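# Pack three foods in container, lid and lock it

## Task

Place the bread roll, the yogurt cup and the cherry tomato inside the food container, then fit its lid and latch all four flaps closed.

## Robot and tools

ROBOT. Two six-joint UR12e-type arms, left_arm and right_arm, each carrying a Robotiq 2F-85 two-finger gripper with a wrist camera: cam_left_wrist and cam_right_wrist, both 896x504. A block on each hand juts about 10 cm toward the gripper's +x and turns with it. The fingers point along the gripper's +z and close along its y. end_effector_position is the spot between the pads when shut; fingertips extend about 19 mm past it when closed, 6 mm when fully open.

FRAMES. Scene frame: origin at table-top height halfway between the nominal bases, +x out over the table, +z up, left_arm on the +y side. Calibrated bases: left_arm at (+0.093, +0.631, 0) m, quat_wxyz (+1.000, 0, 0, +0.019); right_arm at (+0.009, -0.599, 0) m, quat_wxyz (+1.000, 0, 0, -0.005). Hand positions, orientations, velocities and carried-camera poses are reported in that arm's own base frame; the table and fixed cameras use the scene frame. Reported hand poses may be off by a few centimetres, more at long reach.

THE ROW. Every motion command is a row of 18 numbers covering both arms, even if one stays still: left_arm first (6 joint angles, then gripper position, force_limit, speed), then the same 9 for right_arm. Joint order within each arm: shoulder lift, elbow, wrist 1, wrist 2, wrist 3, shoulder pan. Joint values are absolute target angles in radians (not offsets), in the same form as the Joint positions line. Stated ranges: shoulder pan and shoulder lift -6.283 to 6.283, elbow -3.142 to 3.142, wrists -6.283 to 6.283. A target more than 0.010 rad beyond an end, and further out than the joint already is, gets the call refused; the true end may differ by 0.010, and "joint sent to its limit" reports clipping. Joint targets are slewed at up to 2.09 rad/s (shoulders) and 3.14 rad/s (others). To keep an arm still, resend its Joint targets values.

GRIPPER NUMBERS, each in [-1, 1], absolute. position: +1 fully open (85 mm), about -0.8 pads touching, -1 keep closing until blocked. force_limit: motor push; -1 gives roughly 30 N per pad on a slow close, +1 roughly 100 N; fast closes from well open grip much harder (120 to 245 N). speed: gap rate about 20 mm/s at -1, 85 at 0, 150 at +1. All start at +1. A new force_limit or speed only applies after a position change of at least 0.01. To leave a gripper alone, repeat the numbers last sent; 0 is a real command.

TOOLS.
- execute_actions(actions, cameras): actions is a list of actions; each action is up to 15 rows, one per 1/30 s step, the last row held to fill 15. An empty list returns state plus all images. cameras: list of names, ["all"], or [].
- move(target, speed, blend, stop_force, zero, blocking, cameras): joint-space path to one row or a list of up to 15 rows (sharing 10 s). speed: rad/s of the joint with farthest to travel, 0.01 to 3.14, default 0.5, one value or one per target. blend: corner rounding in rad, 0 = stop at each. stop_force: 4 to 120 N, both arms; the arm halts when its wrist sensor feels that much extra push against its motion; use a slow speed for touches and omit it when backing off a contact. zero (default true) re-zeroes before the move. blocking=false returns after about 0.5 s while the move continues (not with stop_force). Result adds a "move:" line: done, off_target, moving, held or fault, plus limits=held if steps were withheld. Neither done nor off_target tells you about contact.
- wait(seconds 0 to 10), stop() to brake a running move, zoom_image(camera, region [x0, y0, x1, y1] pixels, at most 504x504), zero_wrist_force(arm), read_manual(section "licences"), finished_scene(scene 1 to 2), which is final.

RESULTS. Joint positions, velocities (rad, rad/s), Joint targets (what joints are being driven to now) and Joint torques follow the joint order above. Velocities reading "within noise" mean the arm is still. object_status: 0 moving, 1 blocked while opening, 2 blocked while closing (a grip; aim for this with position -1), 3 reached the command or pads met. position_measured is in counts: 3 open, 78 about 60 mm, 130 about 40 mm, 180 about 20 mm, 230 shut. Wrist force/torque are along the hand's own axes, zeroed at scene start; a third line shows the peak since the last report. "joint command not followed" means the clearance check between the arms held back targets. MOTOR HOT appears at 70 °C; 85 °C brakes the arm for 30 to 60 s.

AVOID. Faults stop an arm for 10 s: contact torque at limits of 293, 293, 133, 48, 48, 48 N m (shoulder pan, shoulder lift, elbow, wrists), or roughly 150 N outside force. Arms are stiff, so aiming even slightly past a firm contact can fault. No collisions between the arms, no closing one gripper on the other's fingers, no slamming, no releasing objects while moving, no drops from height, nothing left off the table. Do not squeeze hard on a part still resting on something; grip light items gently. Avoid long stretched-out holds that heat motors. Objects may be nudged by outside disturbances, so check images before grasping.

Each tool is called after "Call:" as name([rows], argument=value, ...), one row to a line, values as JSON.

## Session

Call:
execute_actions(actions=[])

Scene clock: 0.00 s.
left_arm: end_effector_position=(+0.8406, -0.5371, +0.3401) position_measured=3 object_status=3 end_effector_quat_wxyz=(-0.038, +0.802, +0.016, +0.596) | right_arm: end_effector_position=(+0.1717, +0.7217, +0.3325) position_measured=3 object_status=3 end_effector_quat_wxyz=(-0.320, +0.859, -0.024, +0.399)
Joint names: [shoulder lift, elbow, wrist 1, wrist 2, wrist 3, shoulder pan]
Joint positions: left_arm=[-1.057 1.817 -3.337 -0.563 2.693 -0.997] | right_arm=[-1.592 -2.281 -0.352 0.57 -1.428 5.07]
Joint velocities: within noise
Joint torques (N m): no reading
Motor temperatures (°C): left_arm=[26 30 33 35 37 27] | right_arm=[34 27 37 32 34 27]
Wrist force (N): no reading
Wrist torque (N m): no reading
Wrist force, peak (N): no reading
Joint targets: left_arm=[-1.057 1.817 -3.337 -0.563 2.693 -0.997] | right_arm=[-1.592 -2.281 -0.352 0.570 -1.428 5.070]
Tool commands: left_gripper/position=+1.0 left_gripper/force_limit=+1.0 left_gripper/speed=+1.0 right_gripper/position=+1.0 right_gripper/force_limit=+1.0 right_gripper/speed=+1.0

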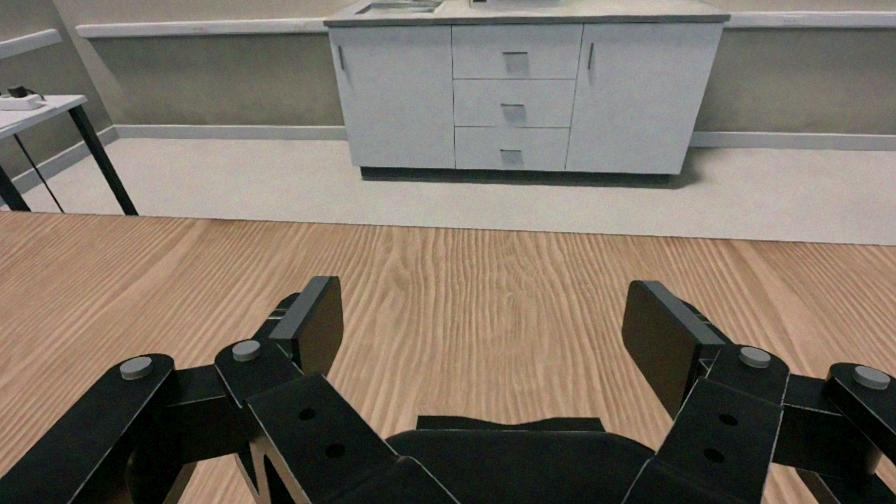

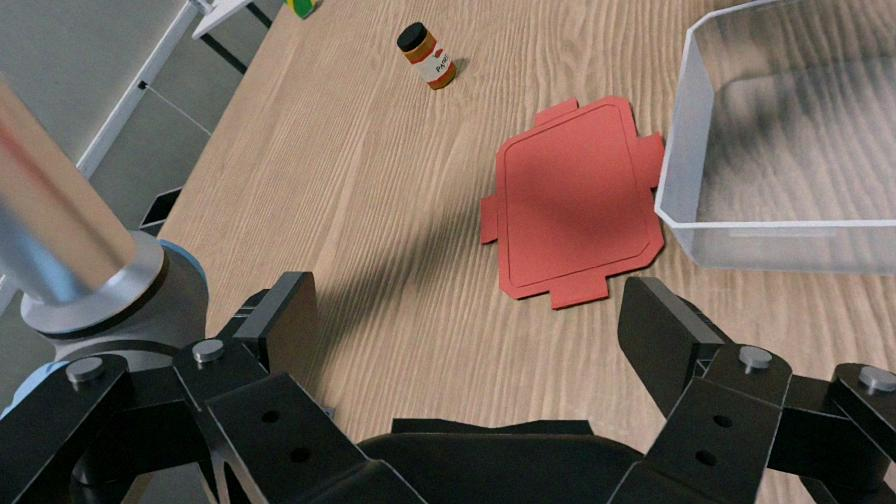

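Call:
move([
  [-1.057,1.817,-3.337,-0.563,2.693,-0.997,1,1,1,-1.0514,-2.053,-1.608,1.5708,1.39,4.5412,1,1,1],
  [-2.0207,2.0183,-1.5684,-1.5708,-1.61,-1.6487,1,1,1,-1.0514,-2.053,-1.608,1.5708,1.39,4.5412,1,1,1],
], speed=1.2, cameras=["all"])

Scene clock: 9.43 s.
left_arm: end_effector_position=(+0.1406, -0.4372, +0.4499) position_measured=3 object_status=3 end_effector_quat_wxyz=(+0.000, +0.019, +1.000, +0.000) | right_arm: end_effector_position=(+0.2375, +0.3516, +0.4499) position_measured=3 object_status=3 end_effector_quat_wxyz=(+0.000, -0.005, +1.000, +0.000)
Joint names: [shoulder lift, elbow, wrist 1, wrist 2, wrist 3, shoulder pan]
Joint positions: left_arm=[-2.021 2.018 -1.568 -1.571 -1.61 -1.649] | right_arm=[-1.051 -2.053 -1.608 1.571 1.39 4.541]
Joint torques (N m): left_arm=[-19.22 -41.77 -0.65 -3.22 -3.15 -16.39] | right_arm=[19.69 63.43 1.04 2.35 2.12 -12.5]
Wrist force (N): left_arm=[0.6 0.9 0.0] | right_arm=[-0.5 -1.4 1.0]
Wrist torque (N m): left_arm=[-0.07 0.32 0.12] | right_arm=[-0.07 0.24 -0.40]
Wrist force, peak (N): left_arm=[1.5 1.8 0.1] | right_arm=[-1.0 -2.2 0.0]
Joint targets: left_arm=[-2.021 2.018 -1.568 -1.571 -1.610 -1.649] | right_arm=[-1.051 -2.053 -1.608 1.571 1.390 4.541]
move: done

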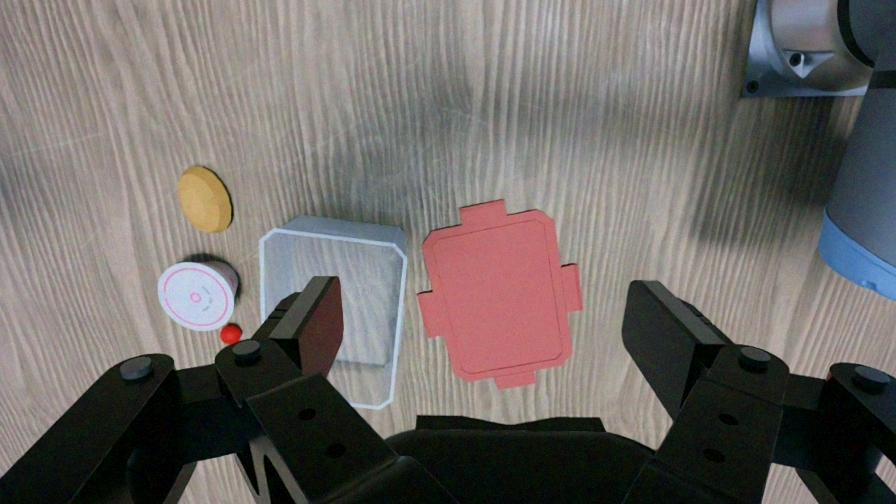

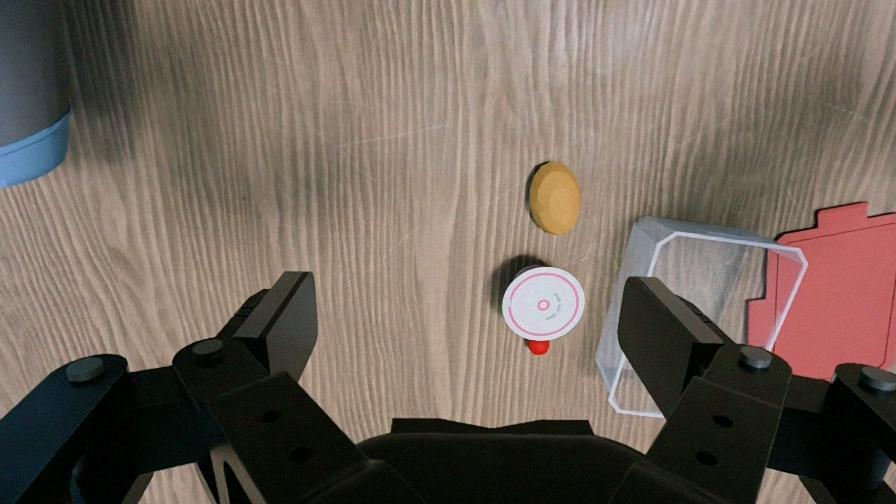

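Call:
zoom_image(camera="cam_left_wrist", region=[380, 180, 620, 400])

Call:
zoom_image(camera="cam_left_wrist", region=[150, 150, 430, 420])

Call:
zoom_image(camera="cam_right_wrist", region=[480, 150, 896, 430])

Scaled by 2.100 from the camera's 896x504 image, which has a finer 1280x720 frame.

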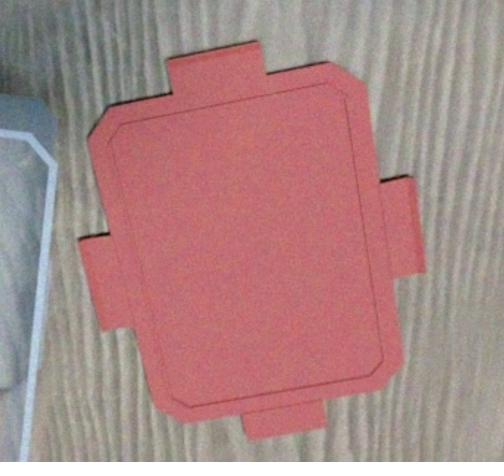

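Scaled by 1.800 from the camera's 896x504 image, which has a finer 1280x720 frame.

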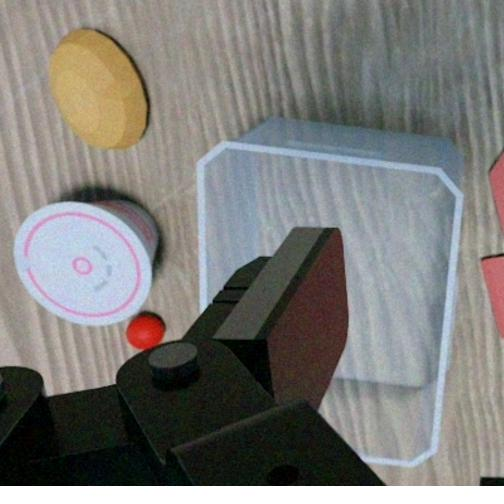

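Scaled by 1.212 from the camera's 896x504 image, which has a finer 1280x720 frame.

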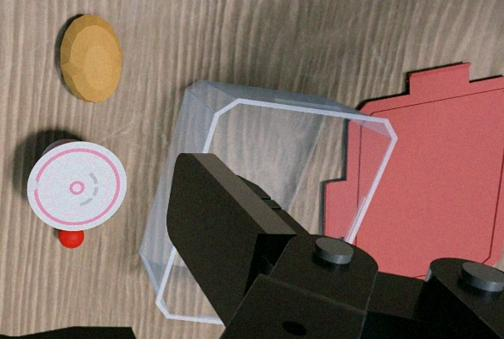

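Call:
move(target=[-2.0207,2.0183,-1.5684,-1.5708,-1.61,-1.6487,1,1,1,-1.5253,-2.1872,-1.0,1.5708,1.1762,4.3278,1,1,1], speed=1.0, cameras=["cam_right_wrist"])

Scene clock: 11.80 s.
left_arm: end_effector_position=(+0.1405, -0.4372, +0.4499) position_measured=3 object_status=3 end_effector_quat_wxyz=(+0.000, +0.019, +1.000, +0.000) | right_arm: end_effector_position=(+0.3763, +0.4657, +0.2001) position_measured=3 object_status=3 end_effector_quat_wxyz=(+0.000, -0.005, +1.000, +0.000)
Joint names: [shoulder lift, elbow, wrist 1, wrist 2, wrist 3, shoulder pan]
Joint positions: left_arm=[-2.021 2.018 -1.568 -1.571 -1.61 -1.649] | right_arm=[-1.525 -2.187 -1 1.571 1.176 4.328]
Joint torques (N m): left_arm=[-20.75 -42.06 -0.78 -3.26 -3.41 -14.75] | right_arm=[31.31 34.66 7.88 -0.24 -2.48 -12.37]
Wrist force (N): left_arm=[0.4 0.8 0.6] | right_arm=[-1.2 -0.9 1.0]
Wrist torque (N m): left_arm=[-0.09 0.35 0.12] | right_arm=[-0.01 0.44 -0.34]
Wrist force, peak (N): left_arm=[0.6 1.1 0.1] | right_arm=[-2.7 0.0 4.2]
Joint targets: left_arm=[-2.021 2.018 -1.568 -1.571 -1.610 -1.649] | right_arm=[-1.525 -2.187 -1.000 1.571 1.176 4.328]
move: done
Images, in order (width x height): cam_right_wrist 896x504.

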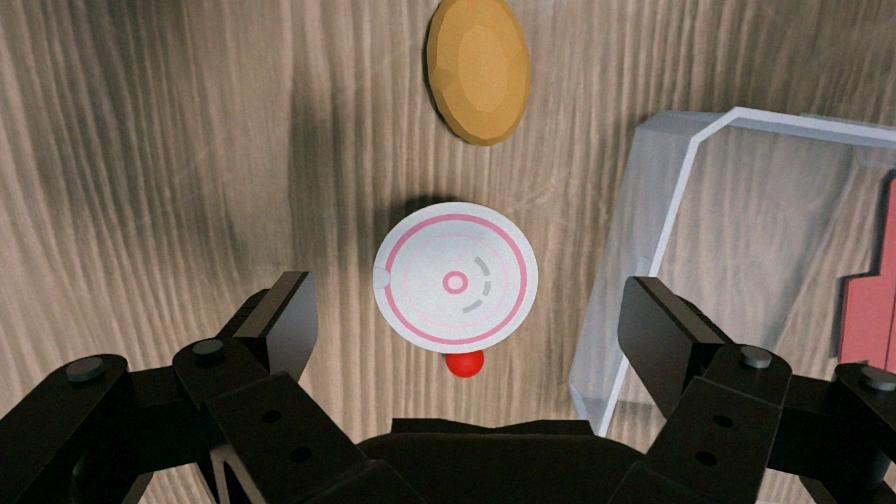

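Call:
move(target=[-2.0207,2.0183,-1.5684,-1.5708,-1.61,-1.6487,1,1,1,-1.6091,-2.3302,-0.7731,1.5708,1.166,4.4576,1,1,1], speed=1.0, cameras=["cam_right_wrist"])

Scene clock: 13.80 s.
left_arm: end_effector_position=(+0.1405, -0.4372, +0.4499) position_measured=3 object_status=3 end_effector_quat_wxyz=(+0.000, +0.019, +1.000, +0.000) | right_arm: end_effector_position=(+0.3053, +0.4811, +0.1000) position_measured=3 object_status=3 end_effector_quat_wxyz=(+0.000, -0.075, +0.997, +0.000)
Joint names: [shoulder lift, elbow, wrist 1, wrist 2, wrist 3, shoulder pan]
Joint positions: left_arm=[-2.021 2.018 -1.568 -1.571 -1.61 -1.649] | right_arm=[-1.609 -2.33 -0.773 1.571 1.166 4.458]
Joint torques (N m): left_arm=[-18.6 -41.35 -1 -3.08 -3.02 -16.34] | right_arm=[30.64 28.01 8.16 -0.45 -2.55 17.29]
Wrist force (N): left_arm=[0.8 0.6 0.3] | right_arm=[-0.6 -0.8 1.2]
Wrist torque (N m): left_arm=[-0.11 0.30 0.12] | right_arm=[0.07 0.28 -0.23]
Wrist force, peak (N): left_arm=[0.7 1.2 -0.1] | right_arm=[0.9 -0.1 3.5]
Joint targets: left_arm=[-2.021 2.018 -1.568 -1.571 -1.610 -1.649] | right_arm=[-1.609 -2.330 -0.773 1.571 1.166 4.458]
move: done
Images, in order (width x height): cam_right_wrist 896x504.

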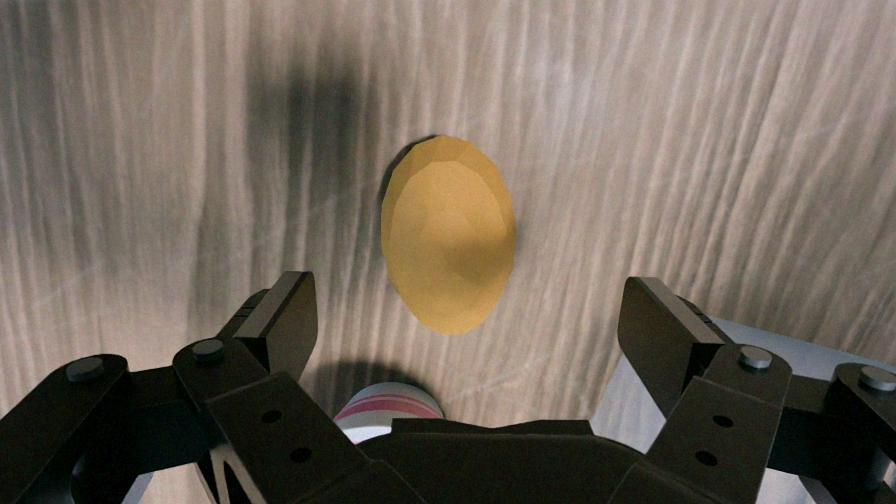

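Call:
move([
  [-2.0207,2.0183,-1.5684,-1.5708,-1.61,-1.6487,1,1,1,-1.7455,-2.3869,-0.58,1.5708,1.112,4.4537,1,1,1],
  [-2.0207,2.0183,-1.5684,-1.5708,-1.61,-1.6487,1,1,1,-1.7455,-2.3869,-0.58,1.5708,1.112,4.4537,-1,-1,-1],
  [-2.0207,2.0183,-1.5684,-1.5708,-1.61,-1.6487,1,1,1,-1.53,-2.2908,-0.8916,1.5708,1.112,4.4537,-1,-1,-1],
], speed=0.6, cameras=["all"])

Scene clock: 18.40 s.
left_arm: end_effector_position=(+0.1405, -0.4372, +0.4499) position_measured=3 object_status=3 end_effector_quat_wxyz=(+0.000, +0.019, +1.000, +0.000) | right_arm: end_effector_position=(+0.3064, +0.4771, +0.1498) position_measured=89 object_status=2 end_effector_quat_wxyz=(+0.000, -0.100, +0.995, +0.000)
Joint names: [shoulder lift, elbow, wrist 1, wrist 2, wrist 3, shoulder pan]
Joint positions: left_arm=[-2.021 2.018 -1.568 -1.571 -1.61 -1.649] | right_arm=[-1.53 -2.291 -0.891 1.571 1.112 4.454]
Joint torques (N m): left_arm=[-19.57 -40.98 -0.77 -3.49 -3.29 -17.33] | right_arm=[53.43 53.83 0.68 -0.37 -2.79 -9.57]
Wrist force (N): left_arm=[0.5 0.8 -0.1] | right_arm=[-0.9 -0.7 1.6]
Wrist torque (N m): left_arm=[-0.08 0.34 0.13] | right_arm=[0.09 0.35 -0.31]
Wrist force, peak (N): left_arm=[0.4 1.3 0.5] | right_arm=[1.2 -6.0 -21.6]
Joint targets: left_arm=[-2.021 2.018 -1.568 -1.571 -1.610 -1.649] | right_arm=[-1.530 -2.291 -0.892 1.571 1.112 4.454]
move: done

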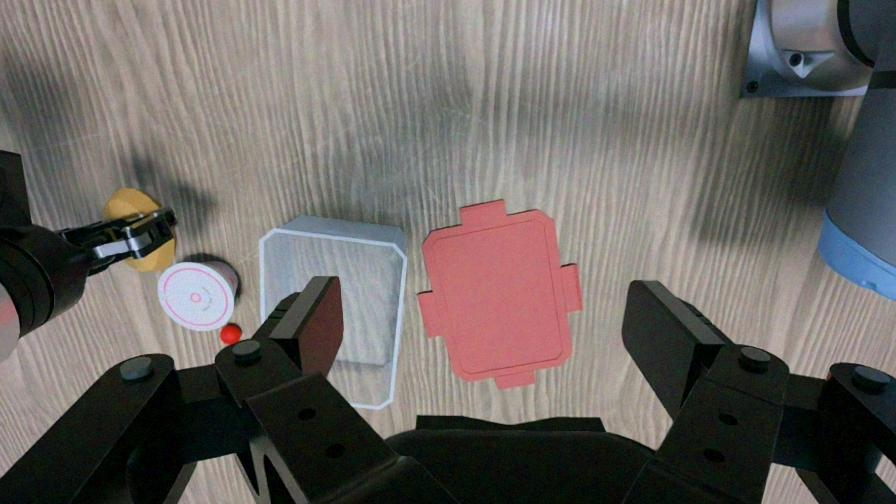

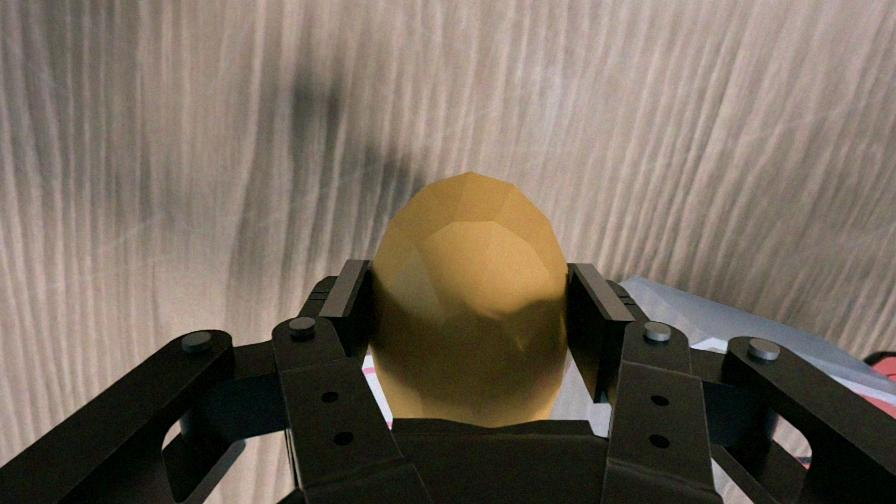

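Call:
move(target=[-2.1848,2.1807,-1.5667,-1.5708,-0.827,-0.865,1,1,1,-1.8235,-1.8709,-1.018,1.5708,-0.2,4.3828,-1,-1,-1], speed=0.8, cameras=["all"])

Scene clock: 21.53 s.
left_arm: end_effector_position=(+0.3520, -0.1446, +0.3999) position_measured=3 object_status=3 end_effector_quat_wxyz=(+0.000, +0.019, +1.000, +0.000) | right_arm: end_effector_position=(+0.4106, +0.6622, +0.1899) position_measured=89 object_status=2 end_effector_quat_wxyz=(+0.000, -0.660, +0.751, +0.000)
Joint names: [shoulder lift, elbow, wrist 1, wrist 2, wrist 3, shoulder pan]
Joint positions: left_arm=[-2.185 2.181 -1.567 -1.571 -0.827 -0.865] | right_arm=[-1.823 -1.871 -1.018 1.571 -0.2 4.383]
Joint torques (N m): left_arm=[-7.06 -40.73 -0.65 -0.53 2.57 16.8] | right_arm=[55.18 56.82 0.91 -0.93 -2.39 -15.15]
Wrist force (N): left_arm=[0.4 0.7 0.4] | right_arm=[-1.1 -1.2 1.4]
Wrist torque (N m): left_arm=[-0.13 0.39 0.01] | right_arm=[-0.05 0.41 -0.35]
Wrist force, peak (N): left_arm=[-0.1 2.6 0.8] | right_arm=[-2.6 -1.4 0.9]
Joint targets: left_arm=[-2.185 2.181 -1.567 -1.571 -0.827 -0.865] | right_arm=[-1.824 -1.871 -1.018 1.571 -0.200 4.383]
move: done

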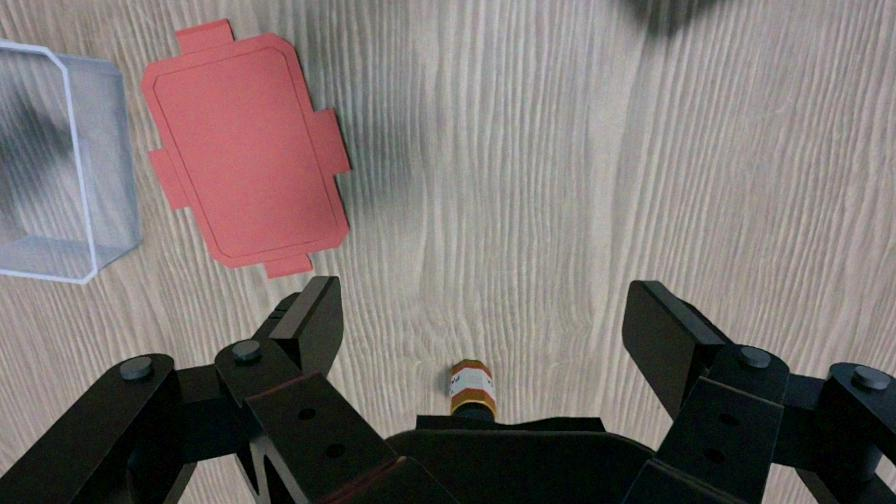

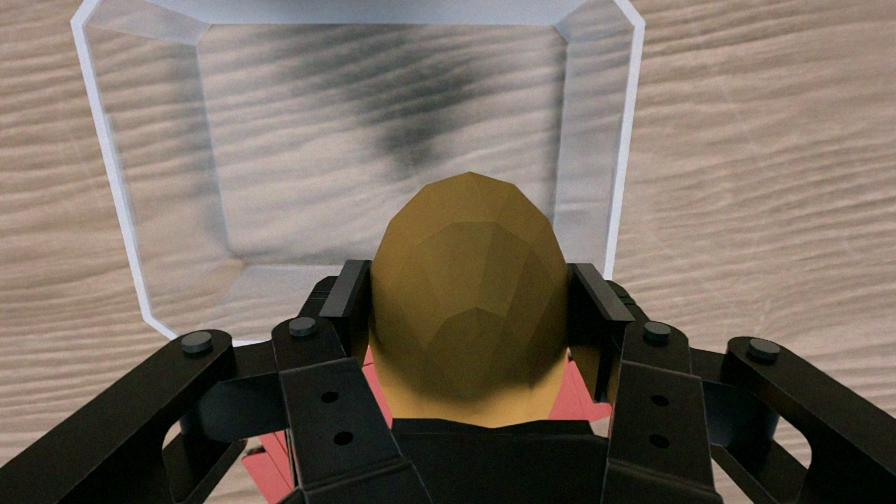

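Call:
move([
  [-2.1848,2.1807,-1.5667,-1.5708,-0.827,-0.865,1,1,1,-1.8524,-1.9162,-0.9438,1.5708,-0.2184,4.3642,-1,-1,-1],
  [-2.1848,2.1807,-1.5667,-1.5708,-0.827,-0.865,1,1,1,-1.9884,-1.9859,-0.7381,1.5708,-0.2184,4.3642,-1,-1,-1],
], speed=[0.4,0.12], stop_force=12, cameras=["cam_right_wrist"])

Scene clock: 25.07 s.
left_arm: end_effector_position=(+0.3520, -0.1446, +0.3999) position_measured=3 object_status=3 end_effector_quat_wxyz=(+0.000, +0.019, +1.000, +0.000) | right_arm: end_effector_position=(+0.4206, +0.6483, +0.0340) position_measured=89 object_status=2 end_effector_quat_wxyz=(+0.000, -0.660, +0.751, +0.000)
Joint names: [shoulder lift, elbow, wrist 1, wrist 2, wrist 3, shoulder pan]
Joint positions: left_arm=[-2.185 2.181 -1.567 -1.571 -0.827 -0.865] | right_arm=[-1.988 -1.986 -0.738 1.571 -0.218 4.364]
Joint torques (N m): left_arm=[-9.81 -41.62 -0.43 2.67 3.22 16.34] | right_arm=[60.45 27.17 7.88 -0.45 -2.72 -13.81]
Wrist force (N): left_arm=[0.2 0.8 0.4] | right_arm=[-1.4 -1.0 1.8]
Wrist torque (N m): left_arm=[-0.12 0.42 0.01] | right_arm=[0.04 0.42 -0.29]
Wrist force, peak (N): left_arm=[0.5 1.0 0.7] | right_arm=[-0.5 -1.5 3.5]
Joint targets: left_arm=[-2.185 2.181 -1.567 -1.571 -0.827 -0.865] | right_arm=[-1.988 -1.986 -0.738 1.571 -0.218 4.364]
move: done
Images, in order (width x height): cam_right_wrist 896x504.

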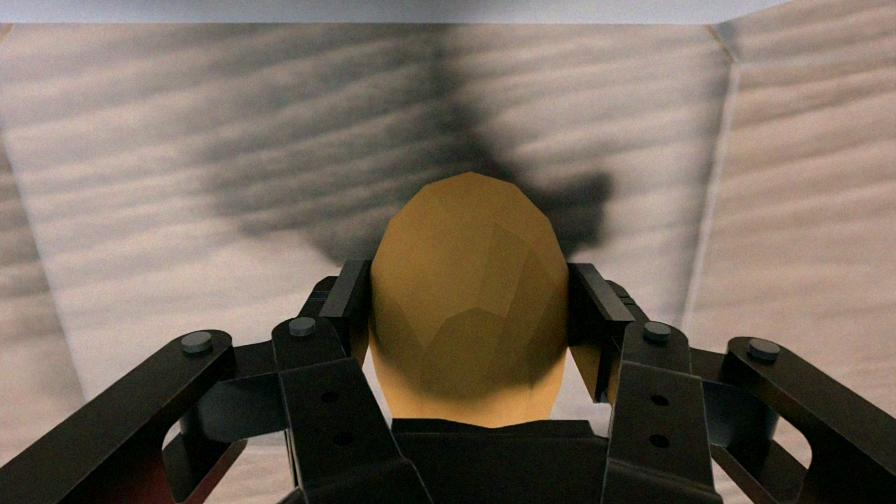

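Call:
move(target=[-2.1848,2.1807,-1.5667,-1.5708,-0.827,-0.865,1,1,1,-2.0046,-1.9907,-0.7171,1.5708,-0.2184,4.3642,-1,-1,-1], speed=0.03, stop_force=5)

Scene clock: 27.13 s.
left_arm: end_effector_position=(+0.3520, -0.1446, +0.3999) position_measured=3 object_status=3 end_effector_quat_wxyz=(+0.000, +0.019, +1.000, +0.000) | right_arm: end_effector_position=(+0.4206, +0.6484, +0.0248) position_measured=89 object_status=2 end_effector_quat_wxyz=(+0.000, -0.660, +0.751, +0.000)
Joint names: [shoulder lift, elbow, wrist 1, wrist 2, wrist 3, shoulder pan]
Joint positions: left_arm=[-2.185 2.181 -1.567 -1.571 -0.827 -0.865] | right_arm=[-2.001 -1.99 -0.722 1.571 -0.218 4.364]
Joint torques (N m): left_arm=[-8.13 -42 -0.88 2.75 2.76 14.18] | right_arm=[81.6 44.01 0.27 -0.3 -2.29 -9.31]
Wrist force (N): left_arm=[0.5 0.7 0.6] | right_arm=[-1.9 -0.9 -5.1]
Wrist torque (N m): left_arm=[-0.14 0.37 0.02] | right_arm=[0.11 0.27 -0.30]
Wrist force, peak (N): left_arm=[0.7 1.2 0.4] | right_arm=[2.4 0.7 -20.1]
Joint targets: left_arm=[-2.185 2.181 -1.567 -1.571 -0.827 -0.865] | right_arm=[-2.001 -1.990 -0.722 1.571 -0.218 4.364]
move: contact (right_arm)

Call:
move([
  [-2.1848,2.1807,-1.5667,-1.5708,-0.827,-0.865,1,1,1,-2.001,-1.99,-0.722,1.5708,-0.2184,4.3642,0.78,-1,-1],
  [-2.1848,2.1807,-1.5667,-1.5708,-0.827,-0.865,1,1,1,-1.82,-1.88,-1.012,1.5708,-0.2184,4.3642,0.78,-1,-1],
  [-2.1848,2.1807,-1.5667,-1.5708,-0.827,-0.865,1,1,1,-1.6674,-2.4525,-0.9959,0.6735,-1.0711,4.8859,1,-1,1],
], speed=0.8, blend=[0,0.05,0], cameras=["all"])

Scene clock: 32.30 s.
left_arm: end_effector_position=(+0.3520, -0.1446, +0.3999) position_measured=3 object_status=3 end_effector_quat_wxyz=(+0.000, +0.019, +1.000, +0.000) | right_arm: end_effector_position=(+0.3178, +0.4811, +0.1065) position_measured=3 object_status=3 end_effector_quat_wxyz=(+0.030, +0.885, -0.058, +0.461)
Joint names: [shoulder lift, elbow, wrist 1, wrist 2, wrist 3, shoulder pan]
Joint positions: left_arm=[-2.185 2.181 -1.567 -1.571 -0.827 -0.865] | right_arm=[-1.667 -2.452 -0.996 0.674 -1.071 4.886]
Joint torques (N m): left_arm=[-7.63 -41.44 -0.64 2.78 2.84 15.36] | right_arm=[52.54 19.3 7.37 -4.14 -2.16 18.84]
Wrist force (N): left_arm=[0.2 0.5 0.4] | right_arm=[-0.8 -1.2 1.4]
Wrist torque (N m): left_arm=[-0.17 0.43 0.02] | right_arm=[-0.19 0.17 -0.05]
Wrist force, peak (N): left_arm=[0.4 0.9 0.8] | right_arm=[-2.6 -1.0 -5.6]
Joint targets: left_arm=[-2.185 2.181 -1.567 -1.571 -0.827 -0.865] | right_arm=[-1.667 -2.453 -0.996 0.673 -1.071 4.886]
move: done

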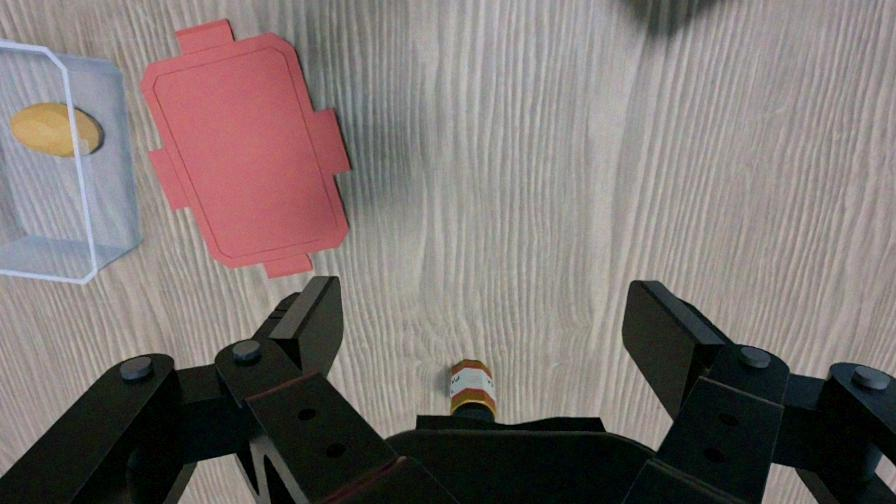

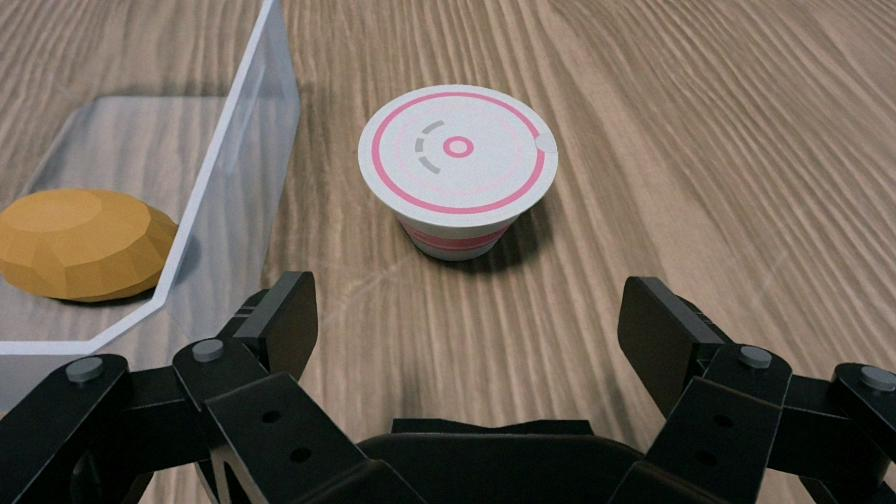

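Call:
move([
  [-2.1848,2.1807,-1.5667,-1.5708,-0.827,-0.865,1,1,1,-1.9186,-2.4823,-0.461,0.6186,-1.3879,4.688,1,-1,1],
  [-2.1848,2.1807,-1.5667,-1.5708,-0.827,-0.865,1,1,1,-1.9186,-2.4823,-0.461,0.6186,-1.3879,4.688,-1,-1,-1],
], speed=0.3, cameras=["cam_right_wrist"])

Scene clock: 36.07 s.
left_arm: end_effector_position=(+0.3520, -0.1446, +0.3999) position_measured=3 object_status=3 end_effector_quat_wxyz=(+0.000, +0.019, +1.000, +0.000) | right_arm: end_effector_position=(+0.4170, +0.4680, +0.0320) position_measured=33 object_status=0 end_effector_quat_wxyz=(+0.030, +0.885, -0.058, +0.461)
Joint names: [shoulder lift, elbow, wrist 1, wrist 2, wrist 3, shoulder pan]
Joint positions: left_arm=[-2.185 2.181 -1.567 -1.571 -0.827 -0.865] | right_arm=[-1.919 -2.482 -0.461 0.619 -1.388 4.688]
Joint torques (N m): left_arm=[-7.86 -40.03 -0.47 2.6 2.89 16.01] | right_arm=[37.84 8.94 7.42 -3.69 -2.2 -13.21]
Wrist force (N): left_arm=[0.4 0.8 0.4] | right_arm=[1.0 -0.8 -0.6]
Wrist torque (N m): left_arm=[-0.11 0.40 0.02] | right_arm=[-0.05 0.02 -0.04]
Wrist force, peak (N): left_arm=[0.6 0.8 0.7] | right_arm=[-0.6 -1.8 2.2]
Joint targets: left_arm=[-2.185 2.181 -1.567 -1.571 -0.827 -0.865] | right_arm=[-1.919 -2.482 -0.461 0.619 -1.388 4.688]
move: done
Images, in order (width x height): cam_right_wrist 896x504.

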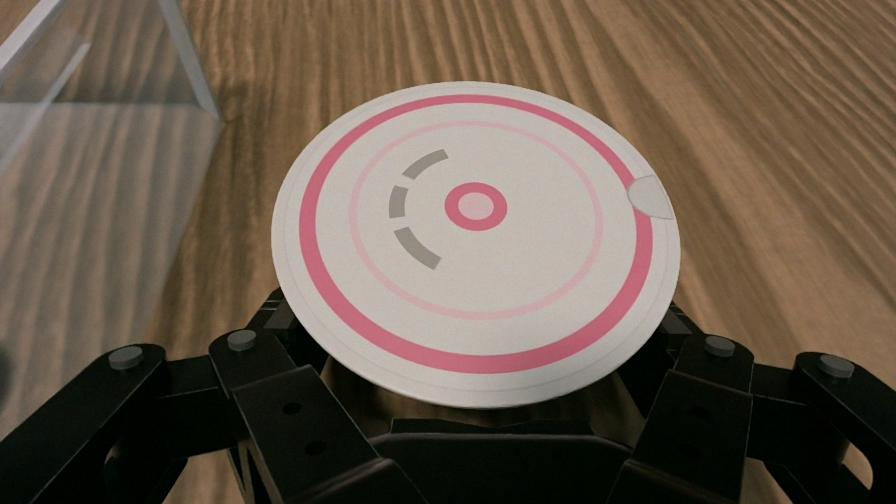

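Call:
wait(seconds=1.5, cameras=["cam_right_wrist"])

Scene clock: 37.67 s.
left_arm: end_effector_position=(+0.3520, -0.1446, +0.3999) position_measured=3 object_status=3 end_effector_quat_wxyz=(+0.000, +0.019, +1.000, +0.000) | right_arm: end_effector_position=(+0.4170, +0.4680, +0.0320) position_measured=33 object_status=2 end_effector_quat_wxyz=(+0.030, +0.885, -0.058, +0.461)
Joint names: [shoulder lift, elbow, wrist 1, wrist 2, wrist 3, shoulder pan]
Joint positions: left_arm=[-2.185 2.181 -1.567 -1.571 -0.827 -0.865] | right_arm=[-1.919 -2.482 -0.461 0.619 -1.388 4.688]
Joint torques (N m): left_arm=[-7.57 -41.57 -0.36 2.81 2.84 17.44] | right_arm=[37.31 9.39 5.72 -2 -2.68 -12.71]
Wrist force (N): left_arm=[0.3 0.5 0.5] | right_arm=[0.4 0.0 0.0]
Wrist torque (N m): left_arm=[-0.16 0.41 0.02] | right_arm=[0.09 0.13 -0.04]
Wrist force, peak (N): left_arm=[0.5 0.8 0.6] | right_arm=[0.8 -1.1 -1.3]
Joint targets: left_arm=[-2.185 2.181 -1.567 -1.571 -0.827 -0.865] | right_arm=[-1.919 -2.482 -0.461 0.619 -1.388 4.688]
Tool commands: left_gripper/position=+1.0 left_gripper/force_limit=+1.0 left_gripper/speed=+1.0 right_gripper/position=-1.0 right_gripper/force_limit=-1.0 right_gripper/speed=-1.0
wait: 1.50 s; at rest by 0.07 s
Images, in order (width x height): cam_right_wrist 896x504.

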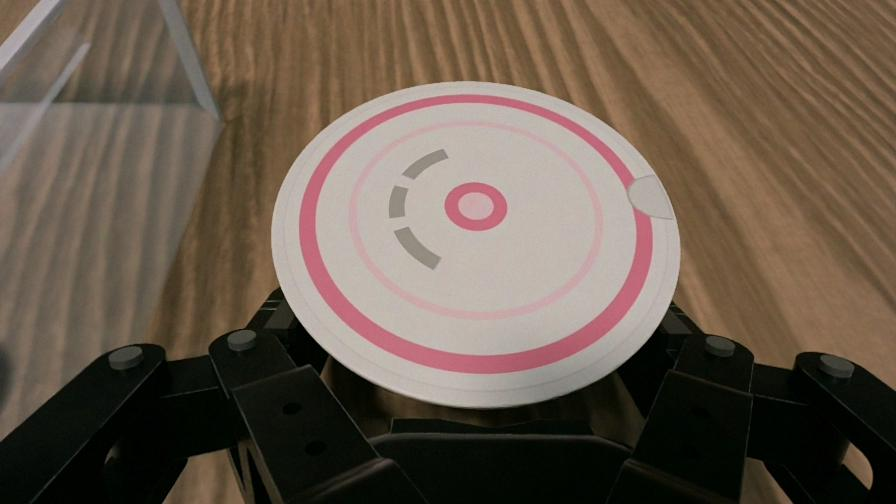

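Call:
move([
  [-2.1848,2.1807,-1.5667,-1.5708,-0.827,-0.865,1,1,1,-1.9186,-2.4823,-0.461,0.6186,-1.3879,4.688,1,-1,-1],
  [-2.1848,2.1807,-1.5667,-1.5708,-0.827,-0.865,1,1,1,-1.6674,-2.4525,-0.9959,0.6735,-1.0711,4.8859,1,-1,-1],
  [-2.1848,2.1807,-1.5667,-1.5708,-0.827,-0.865,1,1,1,-1.8939,-2.4614,-1.0308,0.4998,-0.8326,4.9108,1,-1,-1],
  [-2.1848,2.1807,-1.5667,-1.5708,-0.827,-0.865,1,1,1,-2.0326,-2.4821,-0.5424,0.4093,-1.1978,4.728,1,-1,-1],
], speed=0.35, cameras=["cam_right_wrist"])

Call:
move(target=[-2.1848,2.1807,-1.5667,-1.5708,-0.827,-0.865,1,1,1,-2.0326,-2.4821,-0.5424,0.4093,-1.1978,4.728,-1,-1,-1], cameras=["cam_right_wrist"])

Call:
wait(seconds=1.5, cameras=["cam_right_wrist"])

Scene clock: 44.33 s.
left_arm: end_effector_position=(+0.3520, -0.1446, +0.3999) position_measured=3 object_status=3 end_effector_quat_wxyz=(+0.000, +0.019, +1.000, +0.000) | right_arm: end_effector_position=(+0.4274, +0.4666, +0.0220) position_measured=3 object_status=3 end_effector_quat_wxyz=(+0.036, +0.827, -0.054, +0.558)
Joint names: [shoulder lift, elbow, wrist 1, wrist 2, wrist 3, shoulder pan]
Joint positions: left_arm=[-2.185 2.181 -1.567 -1.571 -0.827 -0.865] | right_arm=[-2.033 -2.482 -0.543 0.409 -1.198 4.728]
Joint torques (N m): left_arm=[-8.19 -41.24 -0.4 2.75 3.14 15.29] | right_arm=[41.73 3.24 7.4 -4.63 -2.89 -11.21]
Wrist force (N): left_arm=[0.5 0.6 0.5] | right_arm=[-0.5 -1.2 1.9]
Wrist torque (N m): left_arm=[-0.15 0.37 0.02] | right_arm=[-0.15 0.05 0.01]
Wrist force, peak (N): left_arm=[0.5 1.1 0.6] | right_arm=[-0.5 -2.1 2.1]
Joint targets: left_arm=[-2.185 2.181 -1.567 -1.571 -0.827 -0.865] | right_arm=[-2.033 -2.482 -0.542 0.409 -1.198 4.728]
move: done
Images, in order (width x height): cam_right_wrist 896x504.

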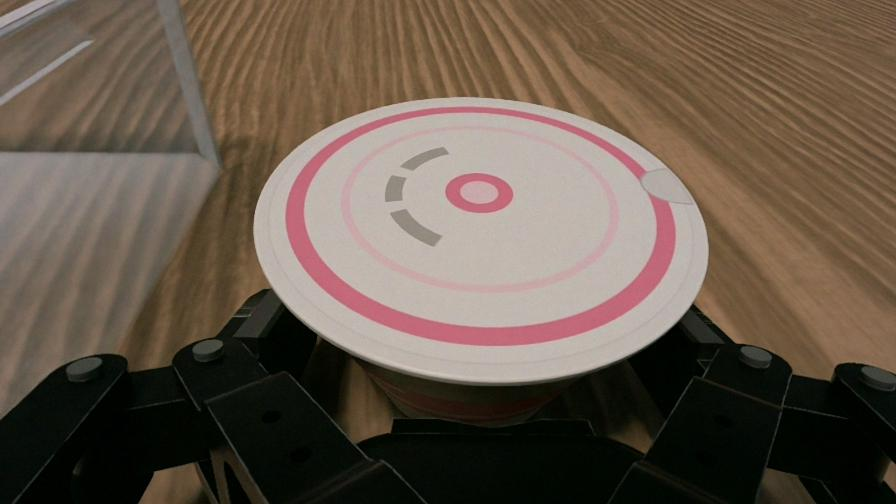

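Scene clock: 45.40 s.
left_arm: end_effector_position=(+0.3520, -0.1446, +0.3999) position_measured=3 object_status=3 end_effector_quat_wxyz=(+0.000, +0.019, +1.000, +0.000) | right_arm: end_effector_position=(+0.4274, +0.4666, +0.0220) position_measured=42 object_status=0 end_effector_quat_wxyz=(+0.036, +0.827, -0.054, +0.558)
Joint names: [shoulder lift, elbow, wrist 1, wrist 2, wrist 3, shoulder pan]
Joint positions: left_arm=[-2.185 2.181 -1.567 -1.571 -0.827 -0.865] | right_arm=[-2.033 -2.482 -0.542 0.409 -1.198 4.728]
Joint torques (N m): left_arm=[-9.56 -40.9 -1.15 2.53 3.02 16.76] | right_arm=[41.59 2.42 6.53 -2.51 -2.61 -14.84]
Wrist force (N): left_arm=[0.3 0.5 0.4] | right_arm=[3.4 -1.0 -2.2]
Wrist torque (N m): left_arm=[-0.15 0.41 0.01] | right_arm=[-0.13 0.11 0.01]
Wrist force, peak (N): left_arm=[0.8 0.8 0.5] | right_arm=[4.1 -0.8 -1.4]
Joint targets: left_arm=[-2.185 2.181 -1.567 -1.571 -0.827 -0.865] | right_arm=[-2.033 -2.482 -0.542 0.409 -1.198 4.728]
move: done
Images, in order (width x height): cam_right_wrist 896x504.

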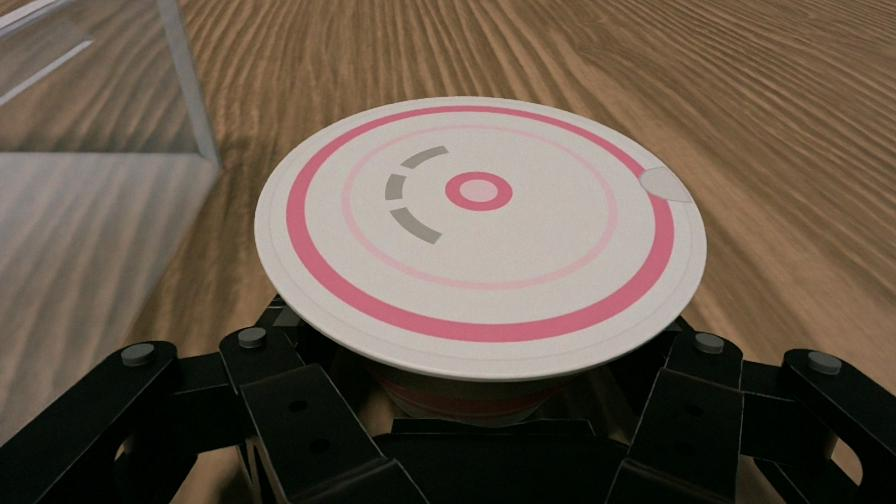

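Scene clock: 46.90 s.
left_arm: end_effector_position=(+0.3520, -0.1446, +0.3999) position_measured=3 object_status=3 end_effector_quat_wxyz=(+0.000, +0.019, +1.000, +0.000) | right_arm: end_effector_position=(+0.4274, +0.4666, +0.0220) position_measured=42 object_status=2 end_effector_quat_wxyz=(+0.036, +0.827, -0.054, +0.558)
Joint names: [shoulder lift, elbow, wrist 1, wrist 2, wrist 3, shoulder pan]
Joint positions: left_arm=[-2.185 2.181 -1.567 -1.571 -0.827 -0.865] | right_arm=[-2.033 -2.482 -0.542 0.409 -1.198 4.728]
Joint torques (N m): left_arm=[-6.1 -42.23 -0.68 2.66 3.03 16.43] | right_arm=[41.79 4.41 3.83 -0.69 -2.47 -15.69]
Wrist force (N): left_arm=[0.4 0.4 0.4] | right_arm=[3.2 -1.0 -1.7]
Wrist torque (N m): left_arm=[-0.19 0.38 0.01] | right_arm=[-0.12 0.17 0.00]
Wrist force, peak (N): left_arm=[0.4 0.5 1.0] | right_arm=[4.1 -1.2 -1.9]
Joint targets: left_arm=[-2.185 2.181 -1.567 -1.571 -0.827 -0.865] | right_arm=[-2.033 -2.482 -0.542 0.409 -1.198 4.728]
Tool commands: left_gripper/position=+1.0 left_gripper/force_limit=+1.0 left_gripper/speed=+1.0 right_gripper/position=-1.0 right_gripper/force_limit=-1.0 right_gripper/speed=-1.0
wait: 1.50 s; at rest by 0.17 s
Images, in order (width x height): cam_right_wrist 896x504.

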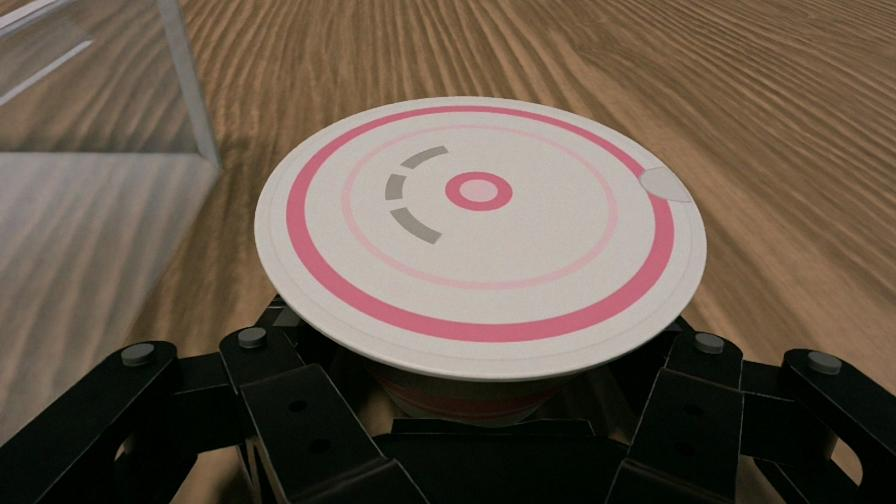

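Call:
move(target=[-2.1848,2.1807,-1.5667,-1.5708,-0.827,-0.865,1,1,1,-1.9548,-2.4816,-0.6207,0.4093,-1.1978,4.728,-1,-1,-1], speed=0.1, cameras=["cam_right_wrist"])

Scene clock: 48.33 s.
left_arm: end_effector_position=(+0.3520, -0.1446, +0.3999) position_measured=3 object_status=3 end_effector_quat_wxyz=(+0.000, +0.019, +1.000, +0.000) | right_arm: end_effector_position=(+0.4274, +0.4666, +0.0520) position_measured=42 object_status=2 end_effector_quat_wxyz=(+0.036, +0.827, -0.054, +0.558)
Joint names: [shoulder lift, elbow, wrist 1, wrist 2, wrist 3, shoulder pan]
Joint positions: left_arm=[-2.185 2.181 -1.567 -1.571 -0.827 -0.865] | right_arm=[-1.955 -2.482 -0.621 0.409 -1.198 4.728]
Joint torques (N m): left_arm=[-7.78 -42.24 -0.63 2.78 2.99 17.43] | right_arm=[61.12 28.33 0.73 -1.29 -2.48 -12.24]
Wrist force (N): left_arm=[0.3 0.8 0.4] | right_arm=[-2.3 -1.2 2.5]
Wrist torque (N m): left_arm=[-0.12 0.41 0.02] | right_arm=[-0.13 0.07 0.01]
Wrist force, peak (N): left_arm=[0.5 0.8 0.6] | right_arm=[3.6 -1.1 -1.8]
Joint targets: left_arm=[-2.185 2.181 -1.567 -1.571 -0.827 -0.865] | right_arm=[-1.955 -2.482 -0.621 0.409 -1.198 4.728]
move: done
Images, in order (width x height): cam_right_wrist 896x504.

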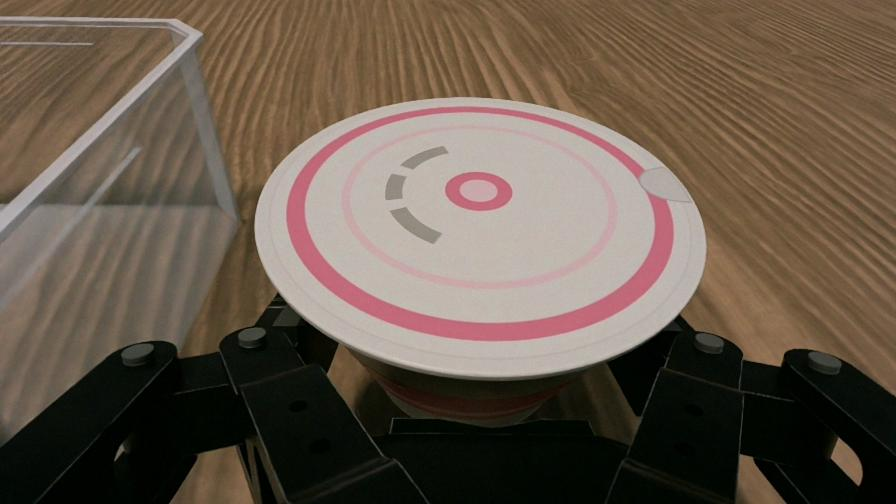

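Call:
move([
  [-2.1848,2.1807,-1.5667,-1.5708,-0.827,-0.865,1,1,1,-1.6768,-2.4396,-0.9407,0.4093,-1.1978,4.728,-1,-1,-1],
  [-2.1848,2.1807,-1.5667,-1.5708,-0.827,-0.865,1,1,1,-1.9026,-2.0745,-0.7027,0.7334,-1.6146,4.553,-1,-1,-1],
], speed=0.35, cameras=["all"])

Scene clock: 52.13 s.
left_arm: end_effector_position=(+0.3520, -0.1446, +0.3999) position_measured=3 object_status=3 end_effector_quat_wxyz=(+0.000, +0.019, +1.000, +0.000) | right_arm: end_effector_position=(+0.4927, +0.6388, +0.1500) position_measured=42 object_status=2 end_effector_quat_wxyz=(+0.026, +0.912, -0.059, +0.406)
Joint names: [shoulder lift, elbow, wrist 1, wrist 2, wrist 3, shoulder pan]
Joint positions: left_arm=[-2.185 2.181 -1.567 -1.571 -0.827 -0.865] | right_arm=[-1.903 -2.075 -0.703 0.733 -1.614 4.553]
Joint torques (N m): left_arm=[-6.25 -41.41 -0.93 2.96 3.16 15.72] | right_arm=[51.08 48.21 8.07 -0.95 -2.25 -11.5]
Wrist force (N): left_arm=[0.5 0.6 0.7] | right_arm=[-2.1 -0.7 2.2]
Wrist torque (N m): left_arm=[-0.14 0.36 0.01] | right_arm=[0.00 0.11 -0.02]
Wrist force, peak (N): left_arm=[0.6 0.7 0.8] | right_arm=[-3.8 -0.4 3.1]
Joint targets: left_arm=[-2.185 2.181 -1.567 -1.571 -0.827 -0.865] | right_arm=[-1.903 -2.075 -0.703 0.733 -1.615 4.553]
move: done

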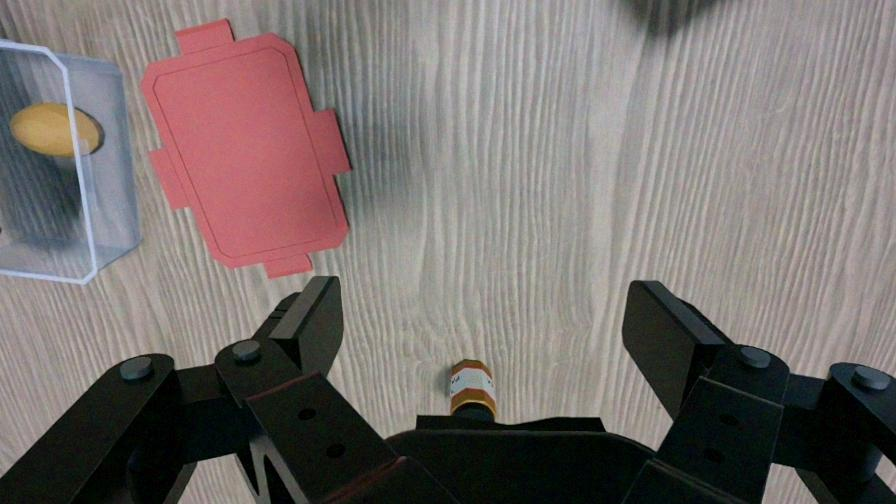

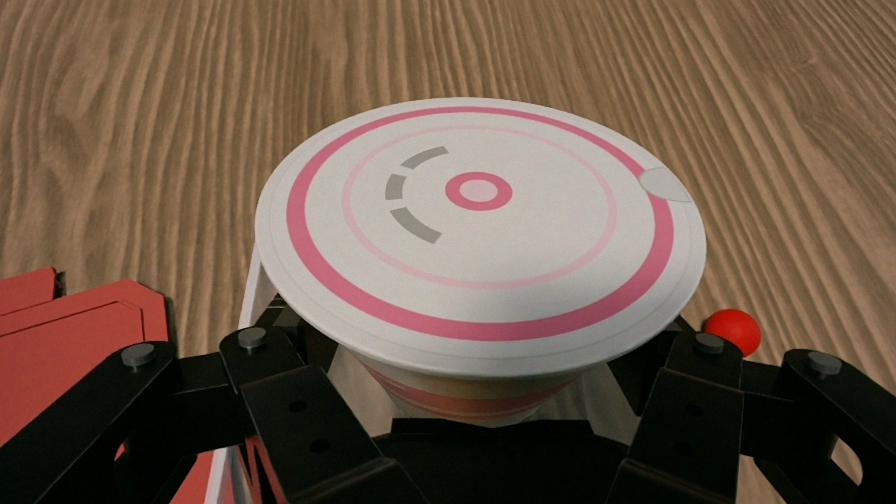

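Call:
zoom_image(camera="cam_right_wrist", region=[180, 220, 680, 504])

Scaled by 1.008 from the camera's 896x504 image, which has a finer 1280x720 frame.

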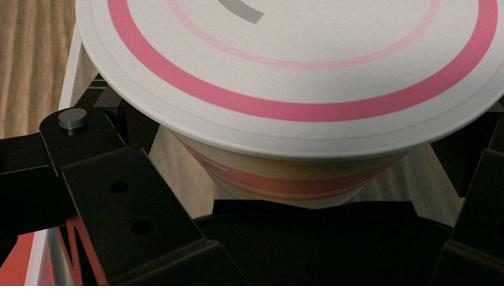

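Call:
move([
  [-2.1848,2.1807,-1.5667,-1.5708,-0.827,-0.865,1,1,1,-1.9101,-2.0631,-0.7066,0.7334,-1.6146,4.5532,-1,-1,-1],
  [-2.1848,2.1807,-1.5667,-1.5708,-0.827,-0.865,1,1,1,-2.0837,-2.0999,-0.4962,0.7334,-1.6146,4.5532,-1,-1,-1],
  [-2.1848,2.1807,-1.5667,-1.5708,-0.827,-0.865,1,1,1,-2.0952,-2.1007,-0.4839,0.7334,-1.6146,4.5532,-1,-1,-1],
], speed=[0.2,0.07,0.02], stop_force=6, cameras=["all"])

Scene clock: 57.27 s.
left_arm: end_effector_position=(+0.3520, -0.1446, +0.3999) position_measured=3 object_status=3 end_effector_quat_wxyz=(+0.000, +0.019, +1.000, +0.000) | right_arm: end_effector_position=(+0.4935, +0.6449, +0.0280) position_measured=42 object_status=2 end_effector_quat_wxyz=(+0.026, +0.912, -0.059, +0.406)
Joint names: [shoulder lift, elbow, wrist 1, wrist 2, wrist 3, shoulder pan]
Joint positions: left_arm=[-2.185 2.181 -1.567 -1.571 -0.827 -0.865] | right_arm=[-2.095 -2.101 -0.484 0.733 -1.615 4.553]
Joint torques (N m): left_arm=[-7.97 -42.15 -0.41 2.57 2.73 16.82] | right_arm=[57.02 15.92 7.17 -2.61 -1.96 13.3]
Wrist force (N): left_arm=[0.5 0.2 0.5] | right_arm=[1.4 -1.2 -3.0]
Wrist torque (N m): left_arm=[-0.22 0.38 0.02] | right_arm=[-0.07 0.23 0.00]
Wrist force, peak (N): left_arm=[0.8 0.8 0.6] | right_arm=[1.2 -0.9 -4.0]
Joint targets: left_arm=[-2.185 2.181 -1.567 -1.571 -0.827 -0.865] | right_arm=[-2.095 -2.101 -0.484 0.733 -1.615 4.553]
move: done

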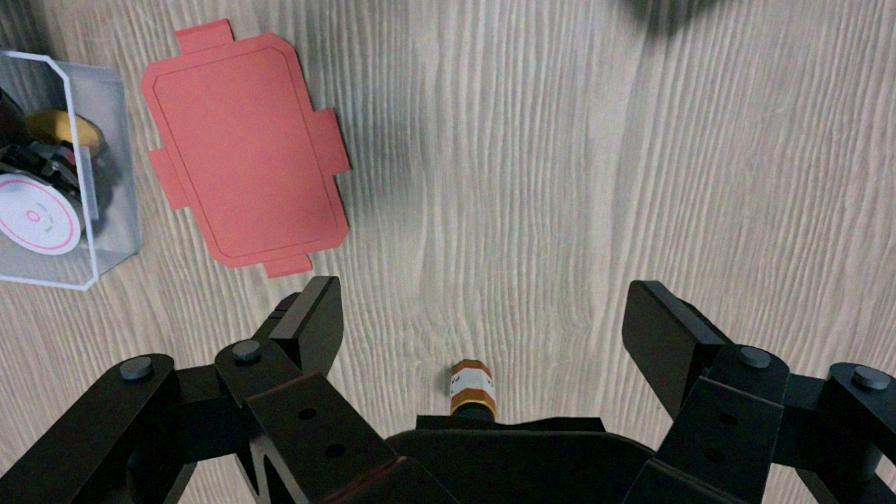

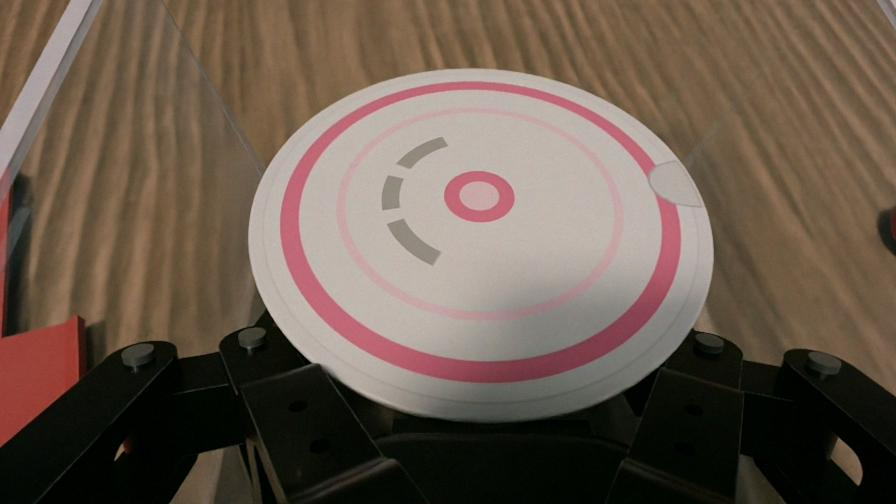

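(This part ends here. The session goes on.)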